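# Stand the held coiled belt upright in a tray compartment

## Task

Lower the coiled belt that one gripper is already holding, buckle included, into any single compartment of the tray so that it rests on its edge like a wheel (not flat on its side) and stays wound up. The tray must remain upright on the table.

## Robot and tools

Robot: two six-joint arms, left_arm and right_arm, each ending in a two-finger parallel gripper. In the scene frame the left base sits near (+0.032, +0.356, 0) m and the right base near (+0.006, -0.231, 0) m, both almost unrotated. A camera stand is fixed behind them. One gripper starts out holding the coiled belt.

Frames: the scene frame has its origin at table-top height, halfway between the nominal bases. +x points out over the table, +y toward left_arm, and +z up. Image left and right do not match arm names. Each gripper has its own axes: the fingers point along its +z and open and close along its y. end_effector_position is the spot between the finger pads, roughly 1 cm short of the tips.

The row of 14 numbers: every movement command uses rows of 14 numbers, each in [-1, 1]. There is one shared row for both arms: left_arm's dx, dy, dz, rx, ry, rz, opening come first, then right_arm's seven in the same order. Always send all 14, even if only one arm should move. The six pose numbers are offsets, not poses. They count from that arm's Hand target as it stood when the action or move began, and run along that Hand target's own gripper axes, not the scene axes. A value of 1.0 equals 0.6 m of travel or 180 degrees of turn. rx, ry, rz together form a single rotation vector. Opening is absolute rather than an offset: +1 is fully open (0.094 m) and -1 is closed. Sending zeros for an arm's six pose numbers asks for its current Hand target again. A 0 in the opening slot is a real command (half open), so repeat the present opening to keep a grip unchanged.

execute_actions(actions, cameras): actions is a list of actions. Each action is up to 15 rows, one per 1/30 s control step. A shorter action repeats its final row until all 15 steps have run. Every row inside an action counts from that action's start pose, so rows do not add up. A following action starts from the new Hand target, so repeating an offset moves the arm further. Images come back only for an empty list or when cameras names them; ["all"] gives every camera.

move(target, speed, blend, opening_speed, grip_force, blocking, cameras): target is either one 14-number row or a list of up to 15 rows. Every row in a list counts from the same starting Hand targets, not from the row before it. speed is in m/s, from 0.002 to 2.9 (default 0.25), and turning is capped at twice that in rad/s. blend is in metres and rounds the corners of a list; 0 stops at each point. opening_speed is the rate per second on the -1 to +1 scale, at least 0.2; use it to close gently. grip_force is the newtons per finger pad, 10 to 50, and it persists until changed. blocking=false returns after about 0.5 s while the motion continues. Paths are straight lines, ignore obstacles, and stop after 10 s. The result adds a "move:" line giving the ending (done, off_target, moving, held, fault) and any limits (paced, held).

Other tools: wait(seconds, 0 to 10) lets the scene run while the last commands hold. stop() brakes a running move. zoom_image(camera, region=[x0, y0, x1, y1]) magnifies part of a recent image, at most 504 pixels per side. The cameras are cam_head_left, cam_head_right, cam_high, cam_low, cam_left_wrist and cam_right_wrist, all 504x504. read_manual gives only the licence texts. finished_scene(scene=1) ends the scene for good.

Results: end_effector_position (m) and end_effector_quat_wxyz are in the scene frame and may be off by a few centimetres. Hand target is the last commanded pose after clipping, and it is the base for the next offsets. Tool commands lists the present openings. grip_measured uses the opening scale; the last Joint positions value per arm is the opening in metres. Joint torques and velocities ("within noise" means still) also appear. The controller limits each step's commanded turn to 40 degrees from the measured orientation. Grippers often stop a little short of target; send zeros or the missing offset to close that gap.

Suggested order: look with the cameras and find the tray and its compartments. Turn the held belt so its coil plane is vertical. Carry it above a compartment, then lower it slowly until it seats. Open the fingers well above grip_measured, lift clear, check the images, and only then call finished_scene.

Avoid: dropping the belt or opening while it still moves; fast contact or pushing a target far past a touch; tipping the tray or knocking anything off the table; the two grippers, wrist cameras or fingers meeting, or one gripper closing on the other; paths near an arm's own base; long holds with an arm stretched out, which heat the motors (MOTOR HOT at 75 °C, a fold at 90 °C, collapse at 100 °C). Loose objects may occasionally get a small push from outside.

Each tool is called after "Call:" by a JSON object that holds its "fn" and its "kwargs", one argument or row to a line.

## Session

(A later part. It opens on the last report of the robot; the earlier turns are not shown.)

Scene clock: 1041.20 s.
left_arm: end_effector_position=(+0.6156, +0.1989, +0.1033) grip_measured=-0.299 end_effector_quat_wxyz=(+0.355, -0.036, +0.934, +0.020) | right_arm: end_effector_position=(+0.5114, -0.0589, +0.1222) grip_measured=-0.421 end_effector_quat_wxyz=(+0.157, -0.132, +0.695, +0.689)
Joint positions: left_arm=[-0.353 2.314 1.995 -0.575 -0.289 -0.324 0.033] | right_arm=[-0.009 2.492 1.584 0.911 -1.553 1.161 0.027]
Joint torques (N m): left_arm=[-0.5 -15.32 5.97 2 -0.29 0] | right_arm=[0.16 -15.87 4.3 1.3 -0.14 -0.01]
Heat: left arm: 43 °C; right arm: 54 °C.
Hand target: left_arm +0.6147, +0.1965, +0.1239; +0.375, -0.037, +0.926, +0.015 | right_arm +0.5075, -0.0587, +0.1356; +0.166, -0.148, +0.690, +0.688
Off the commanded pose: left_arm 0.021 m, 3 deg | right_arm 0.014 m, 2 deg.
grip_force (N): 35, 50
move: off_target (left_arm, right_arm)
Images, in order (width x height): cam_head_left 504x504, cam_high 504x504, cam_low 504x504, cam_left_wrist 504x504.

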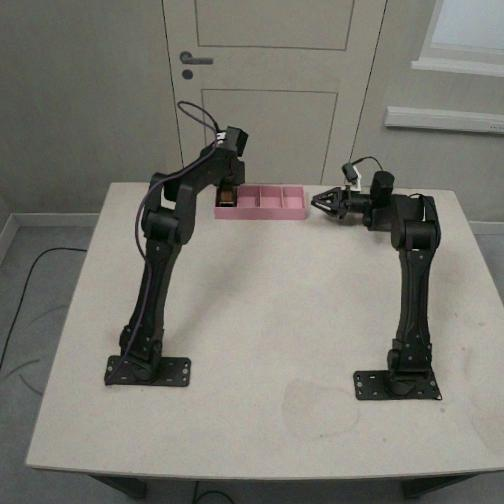

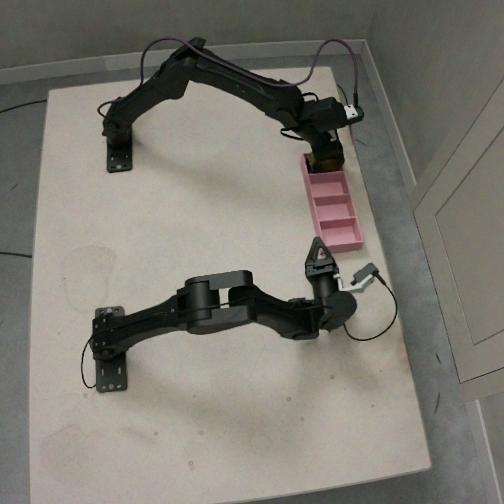

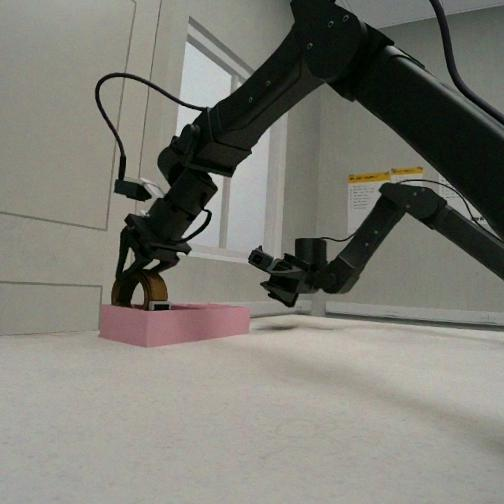

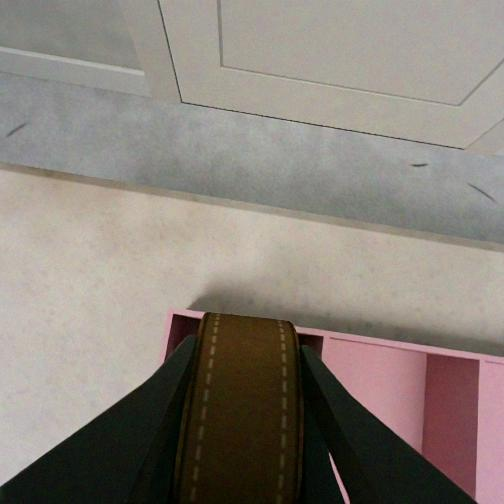

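Call:
{"fn": "move", "kwargs": {
  "target": [0.0255, 0.0, 0.0217, 0, 0, 0, -0.6, 0, 0, 0, 0, 0, 0, -0.42],
  "speed": 0.04,
  "cameras": ["cam_head_left","cam_high","cam_low","cam_left_wrist"]
}}

Call:
{"fn": "zoom_image", "kwargs": {
  "camera": "cam_low",
  "region": [90, 200, 230, 340]
}}

Call:
{"fn": "zoom_image", "kwargs": {
  "camera": "cam_high",
  "region": [270, 90, 390, 210]
}}

Scene clock: 1046.27 s.
left_arm: end_effector_position=(+0.6130, +0.2000, +0.0871) grip_measured=-0.299 end_effector_quat_wxyz=(+0.356, -0.036, +0.934, +0.019) | right_arm: end_effector_position=(+0.5114, -0.0589, +0.1223) grip_measured=-0.421 end_effector_quat_wxyz=(+0.157, -0.132, +0.695, +0.689)
Joint positions: left_arm=[-0.353 2.307 1.916 -0.5 -0.289 -0.324 0.033] | right_arm=[-0.009 2.492 1.584 0.912 -1.553 1.163 0.027]
Joint torques (N m): left_arm=[-0.64 -14.67 5.96 2.07 -0.28 -0.03] | right_arm=[0.18 -15.87 4.18 1.28 -0.11 0.02]
Heat: left arm: 44 °C; right arm: 54 °C.
Hand target: left_arm +0.6127, +0.1964, +0.1039; +0.375, -0.037, +0.926, +0.015 | right_arm +0.5075, -0.0587, +0.1356; +0.166, -0.148, +0.691, +0.688
Off the commanded pose: left_arm 0.017 m, 2 deg | right_arm 0.014 m, 2 deg.
grip_force (N): 35, 50
move: off_target (left_arm, right_arm)
Images, in order (width x height): cam_head_left 504x504, cam_high 504x504, cam_low 504x504, cam_left_wrist 504x504.

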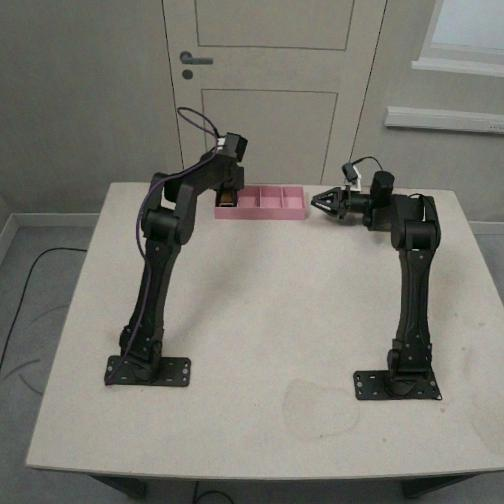

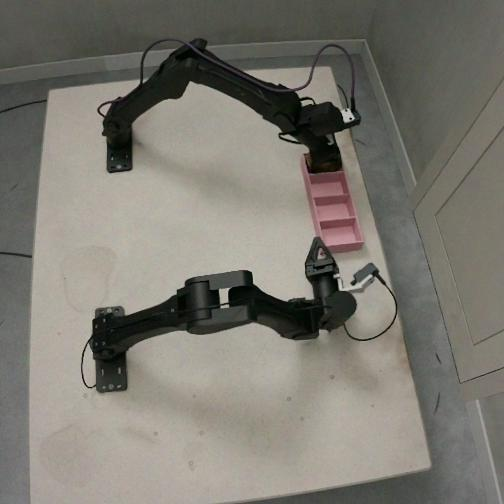

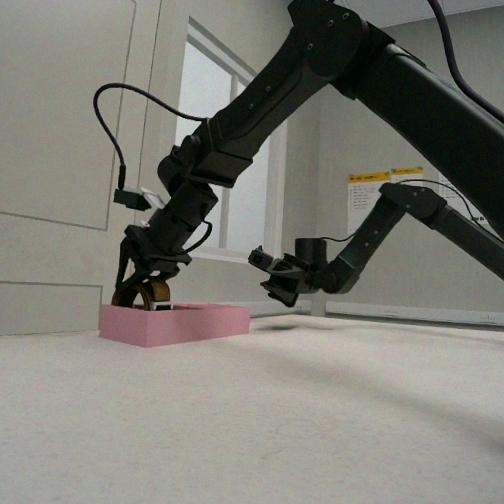

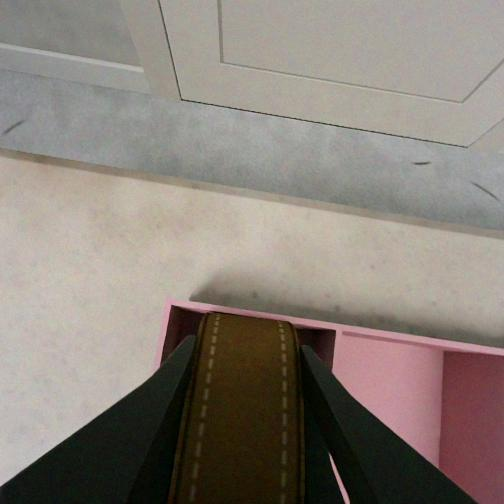

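Scaled by 3.600 from the camera's 504x504 image, which has a finer 720x720 frame.

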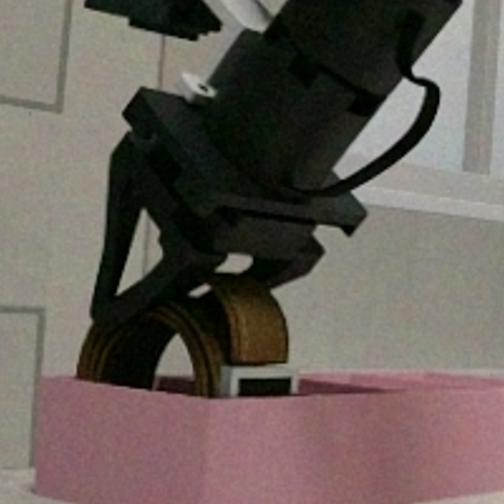

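Scaled by 4.200 from the camera's 504x504 image, which has a finer 720x720 frame.

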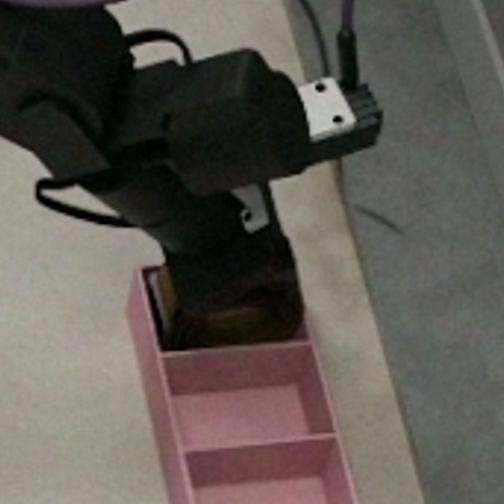

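Call:
{"fn": "move", "kwargs": {
  "target": [0.0175, 0.0, 0.0155, 0, 0, 0, -0.6, 0, 0, 0, 0, 0, 0, -0.42],
  "speed": 0.04,
  "cameras": ["cam_high","cam_low","cam_left_wrist"]
}}

Call:
{"fn": "zoom_image", "kwargs": {
  "camera": "cam_low",
  "region": [90, 200, 230, 340]
}}

Call:
{"fn": "zoom_image", "kwargs": {
  "camera": "cam_high",
  "region": [270, 90, 390, 210]
}}

Scene clock: 1051.37 s.
left_arm: end_effector_position=(+0.6161, +0.1995, +0.0826) grip_measured=-0.299 end_effector_quat_wxyz=(+0.369, -0.039, +0.928, +0.016) | right_arm: end_effector_position=(+0.5114, -0.0589, +0.1224) grip_measured=-0.421 end_effector_quat_wxyz=(+0.157, -0.132, +0.695, +0.689)
Joint positions: left_arm=[-0.354 2.305 1.875 -0.433 -0.294 -0.324 0.033] | right_arm=[-0.009 2.492 1.584 0.914 -1.553 1.164 0.027]
Joint torques (N m): left_arm=[-0.64 -14.01 5.46 1.95 -0.23 -0.03] | right_arm=[0.1 -15.88 4.26 1.28 -0.16 -0.02]
Heat: left arm: 43 °C; right arm: 54 °C.
Hand target: left_arm +0.6117, +0.1963, +0.0900; +0.375, -0.037, +0.926, +0.015 | right_arm +0.5075, -0.0587, +0.1356; +0.166, -0.148, +0.691, +0.688
Off the commanded pose: left_arm 0.009 m, 1 deg | right_arm 0.014 m, 2 deg.
grip_force (N): 35, 50
move: off_target (right_arm)
Images, in order (width x height): cam_high 504x504, cam_low 504x504, cam_left_wrist 504x504.

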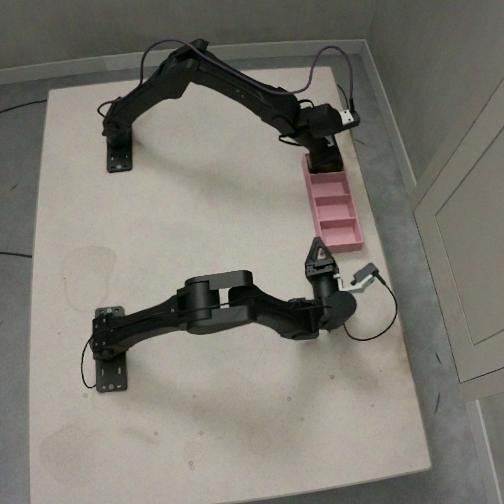

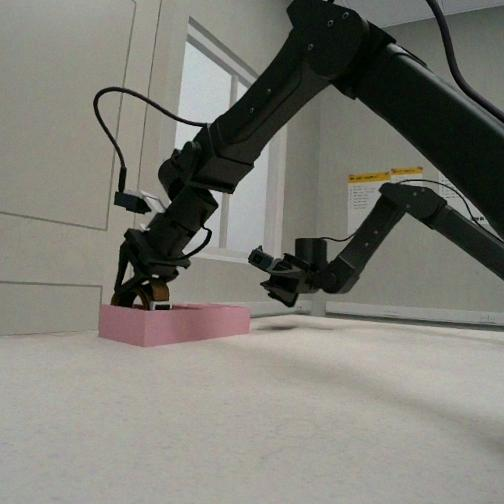

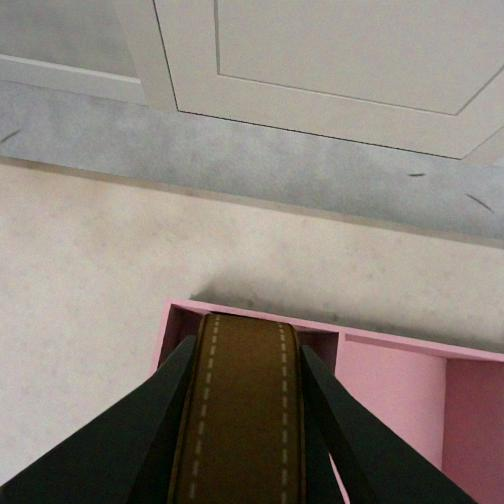

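Scaled by 3.600 from the camera's 504x504 image, which has a finer 720x720 frame.

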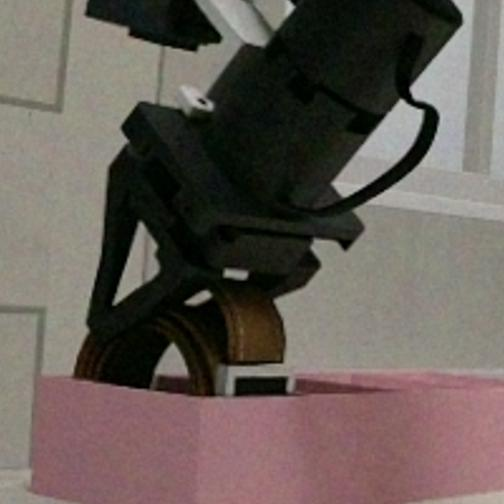

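Scaled by 4.200 from the camera's 504x504 image, which has a finer 720x720 frame.

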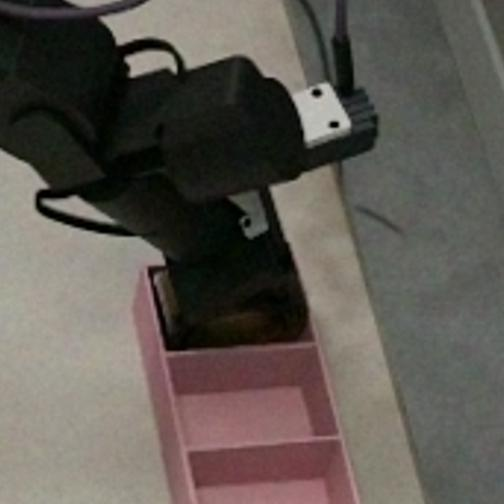

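Call:
{"fn": "move", "kwargs": {
  "target": [0.028, 0.0, 0.0193, 0, 0, 0, -0.6, 0, 0, 0, 0, 0, 0, -0.42],
  "speed": 0.04,
  "cameras": ["cam_high","cam_low","cam_left_wrist"]
}}

Call:
{"fn": "zoom_image", "kwargs": {
  "camera": "cam_low",
  "region": [90, 200, 230, 340]
}}

Call:
{"fn": "zoom_image", "kwargs": {
  "camera": "cam_high",
  "region": [270, 90, 390, 210]
}}

Scene clock: 1057.40 s.
left_arm: end_effector_position=(+0.6183, +0.1980, +0.0792) grip_measured=-0.299 end_effector_quat_wxyz=(+0.390, -0.042, +0.920, +0.013) | right_arm: end_effector_position=(+0.5114, -0.0589, +0.1225) grip_measured=-0.421 end_effector_quat_wxyz=(+0.157, -0.132, +0.695, +0.689)
Joint positions: left_arm=[-0.358 2.292 1.808 -0.333 -0.307 -0.324 0.033] | right_arm=[-0.009 2.492 1.584 0.915 -1.553 1.165 0.027]
Joint torques (N m): left_arm=[-0.57 -12.6 5 1.73 -0.12 -0.05] | right_arm=[-0.09 -15.92 4.34 1.26 -0.1 -0.02]
Heat: left arm: 42 °C; right arm: 54 °C.
Hand target: left_arm +0.6077, +0.1960, +0.0699; +0.375, -0.037, +0.926, +0.015 | right_arm +0.5075, -0.0587, +0.1356; +0.166, -0.148, +0.690, +0.688
Off the commanded pose: left_arm 0.014 m, 2 deg | right_arm 0.014 m, 2 deg.
grip_force (N): 35, 50
move: off_target (left_arm, right_arm)
Images, in order (width x height): cam_high 504x504, cam_low 504x504, cam_left_wrist 504x504.

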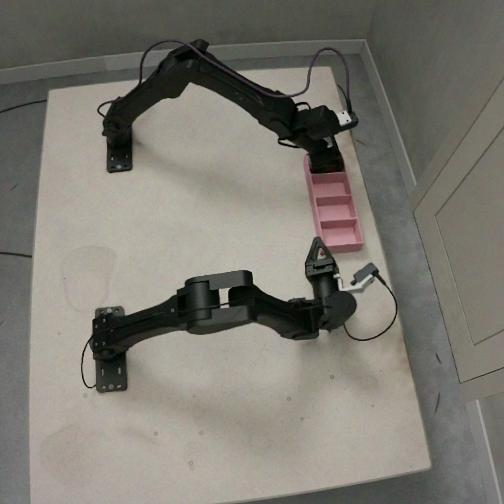

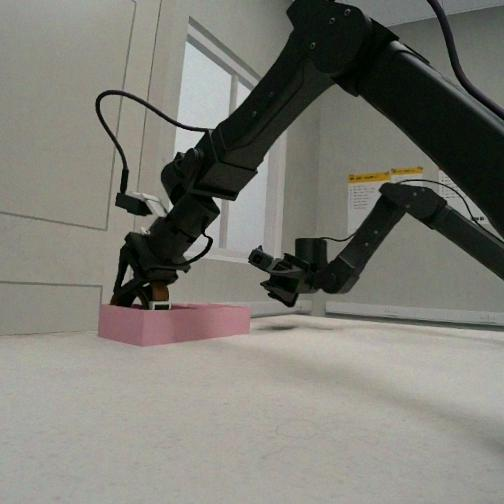

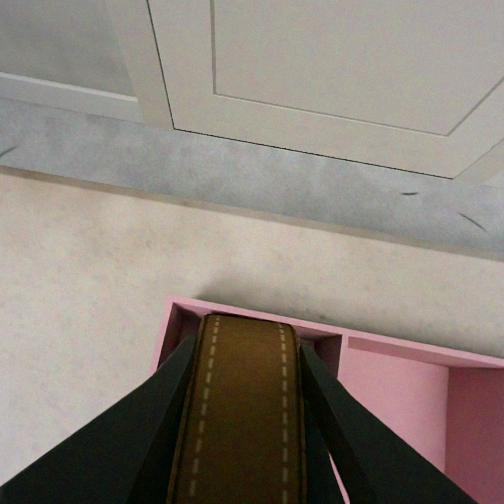

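Scaled by 3.600 from the camera's 504x504 image, which has a finer 720x720 frame.

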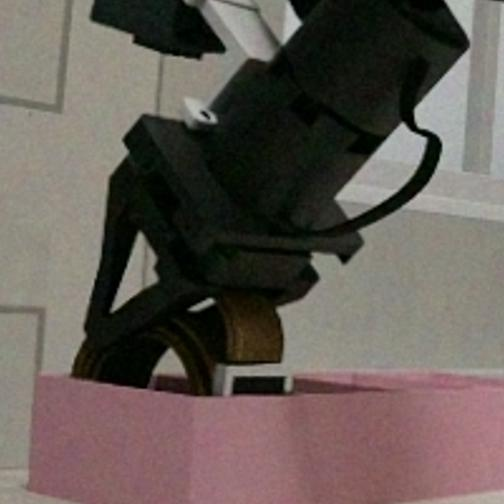

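Scaled by 4.200 from the camera's 504x504 image, which has a finer 720x720 frame.

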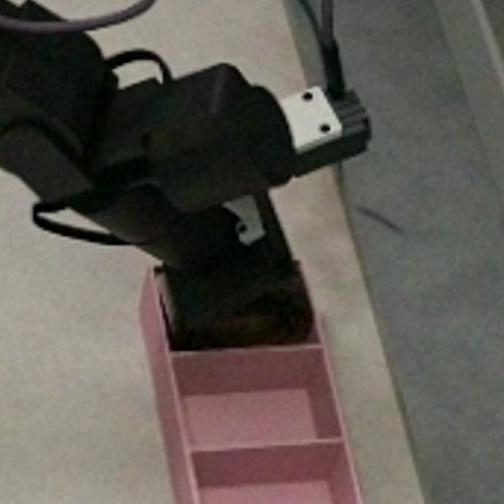

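Call:
{"fn": "move", "kwargs": {
  "target": [0, 0, 0, 0, 0, 0, 0.05, 0, 0, 0, 0, 0, 0, -0.42],
  "speed": 0.04,
  "opening_speed": 0.3,
  "cameras": ["cam_head_left","cam_high","cam_low","cam_left_wrist"]
}}

Call:
{"fn": "zoom_image", "kwargs": {
  "camera": "cam_low",
  "region": [90, 200, 230, 340]
}}

Call:
{"fn": "zoom_image", "kwargs": {
  "camera": "cam_high",
  "region": [270, 90, 390, 210]
}}

Scene clock: 1070.13 s.
left_arm: end_effector_position=(+0.6156, +0.1986, +0.0742) grip_measured=+0.048 end_effector_quat_wxyz=(+0.385, -0.041, +0.922, +0.014) | right_arm: end_effector_position=(+0.5114, -0.0589, +0.1227) grip_measured=-0.421 end_effector_quat_wxyz=(+0.157, -0.133, +0.695, +0.689)
Joint positions: left_arm=[-0.358 2.292 1.795 -0.332 -0.305 -0.324 0.049] | right_arm=[-0.009 2.492 1.584 0.918 -1.553 1.168 0.027]
Joint torques (N m): left_arm=[-0.59 -12.57 5.87 1.71 -0.15 -0.06] | right_arm=[-0.1 -15.79 4.22 1.34 -0.11 -0.01]
Heat: left arm: 44 °C; right arm: 54 °C.
Hand target: left_arm +0.6076, +0.1960, +0.0698; +0.375, -0.037, +0.926, +0.015 | right_arm +0.5075, -0.0587, +0.1356; +0.166, -0.148, +0.690, +0.688
Off the commanded pose: left_arm 0.009 m, 1 deg | right_arm 0.013 m, 2 deg.
grip_force (N): 35, 50
move: off_target (right_arm)
Images, in order (width x height): cam_head_left 504x504, cam_high 504x504, cam_low 504x504, cam_left_wrist 504x504.

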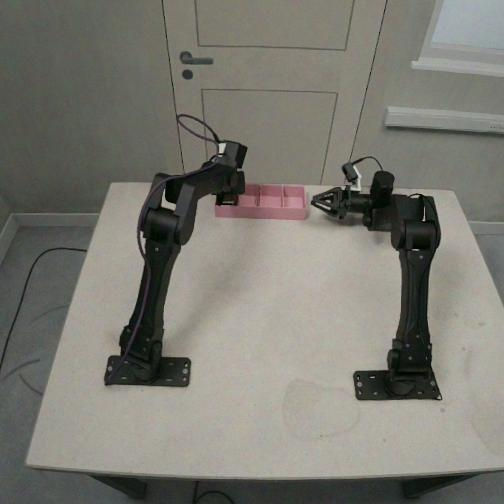

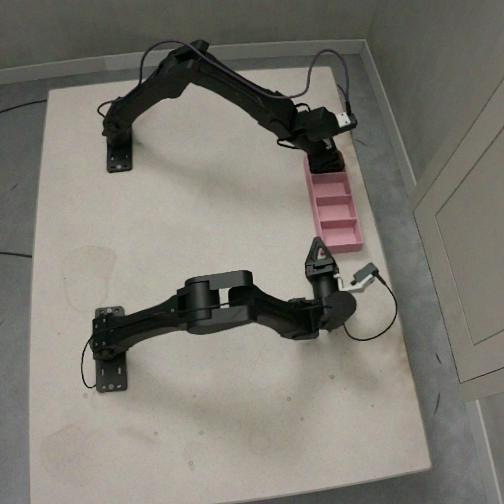

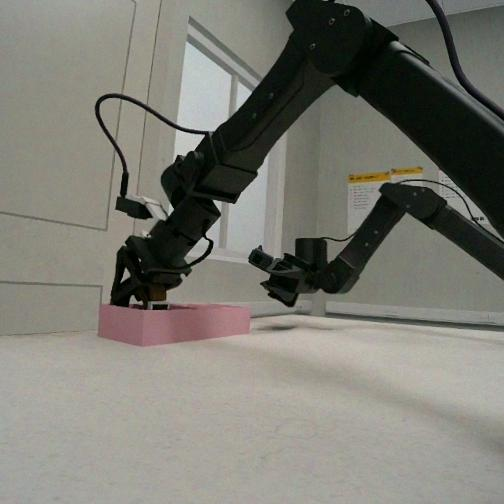

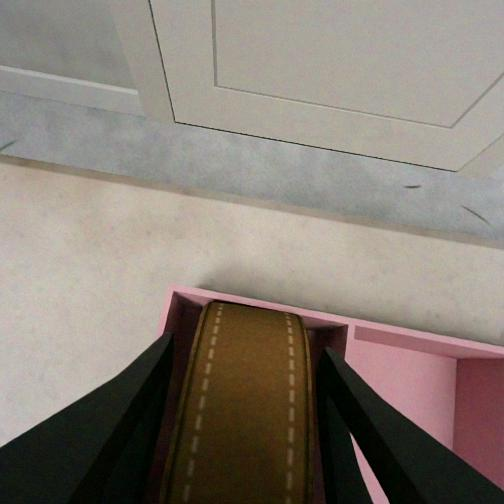

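Scaled by 3.600 from the camera's 504x504 image, which has a finer 720x720 frame.

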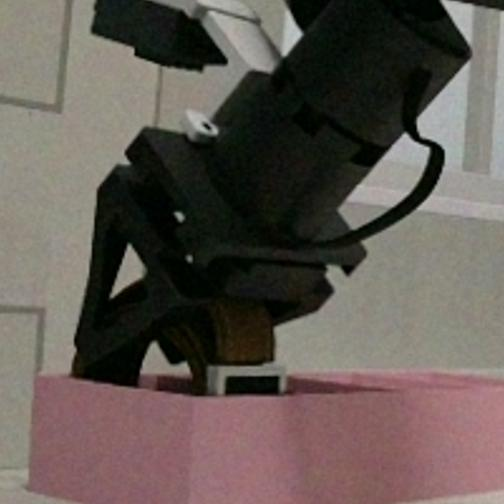

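Scaled by 4.200 from the camera's 504x504 image, which has a finer 720x720 frame.

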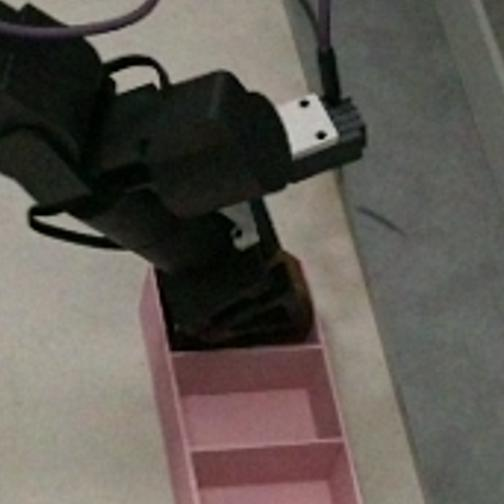

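Call:
{"fn": "move", "kwargs": {
  "target": [0, 0, -0.2, 0, 0, 0, 0.05, 0, 0, 0, 0, 0, 0, -0.42],
  "speed": 0.08,
  "cameras": ["all"]
}}

Call:
{"fn": "zoom_image", "kwargs": {
  "camera": "cam_low",
  "region": [90, 200, 230, 340]
}}

Call:
{"fn": "zoom_image", "kwargs": {
  "camera": "cam_high",
  "region": [270, 90, 390, 210]
}}

Call:
{"fn": "zoom_image", "kwargs": {
  "camera": "cam_head_left",
  "region": [180, 120, 320, 260]
}}

Scene clock: 1074.60 s.
left_arm: end_effector_position=(+0.5348, +0.1850, +0.1543) grip_measured=+0.048 end_effector_quat_wxyz=(+0.381, -0.035, +0.924, +0.009) | right_arm: end_effector_position=(+0.5114, -0.0589, +0.1229) grip_measured=-0.421 end_effector_quat_wxyz=(+0.158, -0.133, +0.694, +0.689)
Joint positions: left_arm=[-0.449 1.957 1.606 -0.504 -0.349 -0.389 0.049] | right_arm=[-0.009 2.492 1.584 0.921 -1.553 1.17 0.027]
Joint torques (N m): left_arm=[-0.32 -11.66 5.7 1.52 -0.31 -0.12] | right_arm=[0.09 -15.82 4.16 1.32 -0.08 -0.04]
Heat: left arm: 44 °C; right arm: 54 °C.
Hand target: left_arm +0.5244, +0.1891, +0.1561; +0.375, -0.037, +0.926, +0.015 | right_arm +0.5075, -0.0587, +0.1356; +0.166, -0.148, +0.690, +0.688
Off the commanded pose: left_arm 0.011 m, 1 deg | right_arm 0.013 m, 2 deg.
grip_force (N): 35, 50
move: off_target (left_arm, right_arm)

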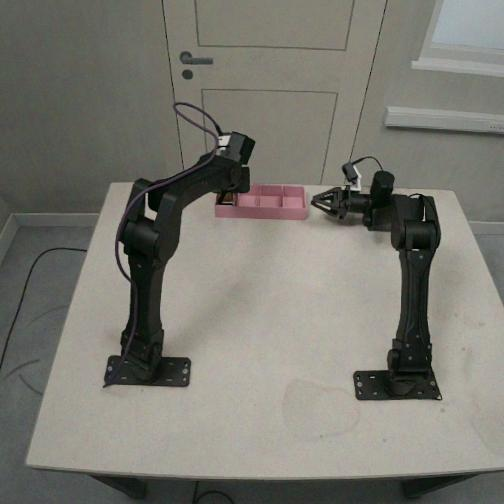

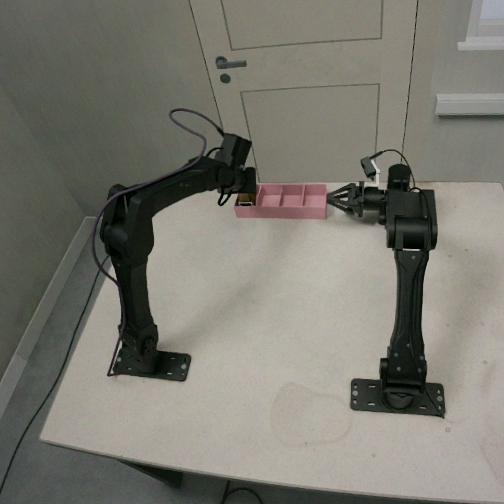

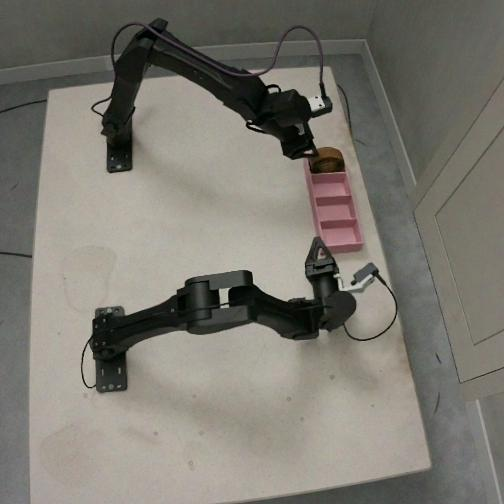

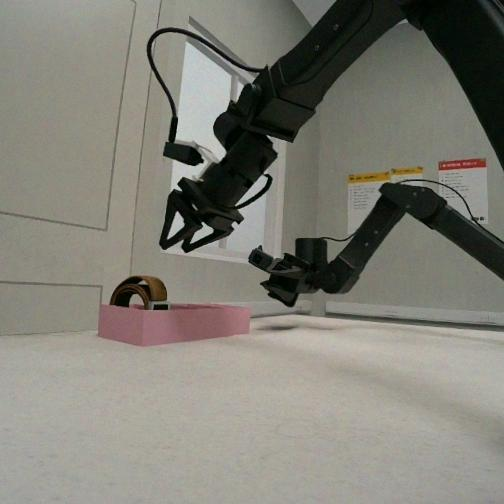

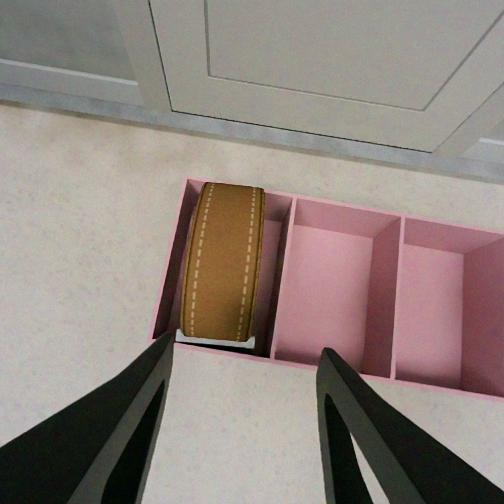

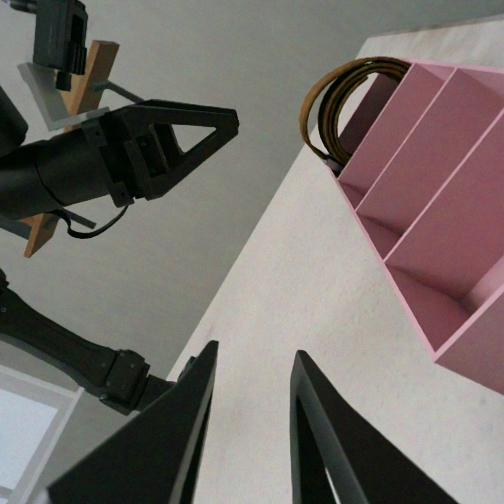

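Scaled by 3.600 from the camera's 504x504 image, which has a finer 720x720 frame.

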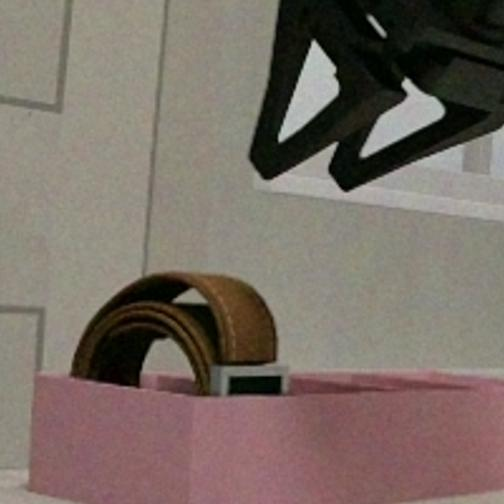

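Scaled by 4.200 from the camera's 504x504 image, which has a finer 720x720 frame.

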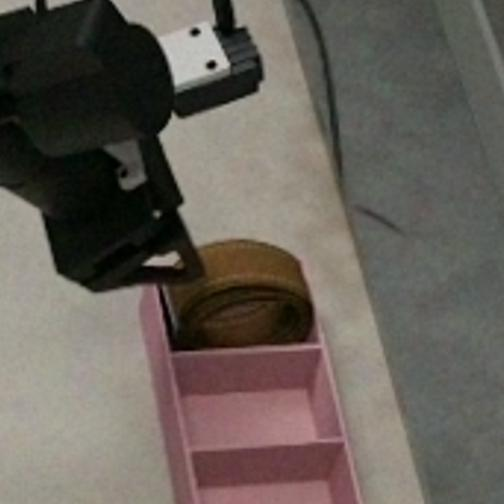

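Scaled by 3.600 from the camera's 504x504 image, which has a finer 720x720 frame.

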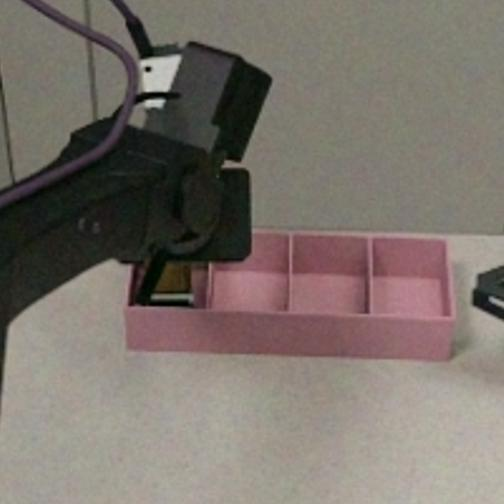

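Call:
{"fn": "finished_scene", "kwargs": {
  "scene": 1
}}

The scene is finished: the task was done.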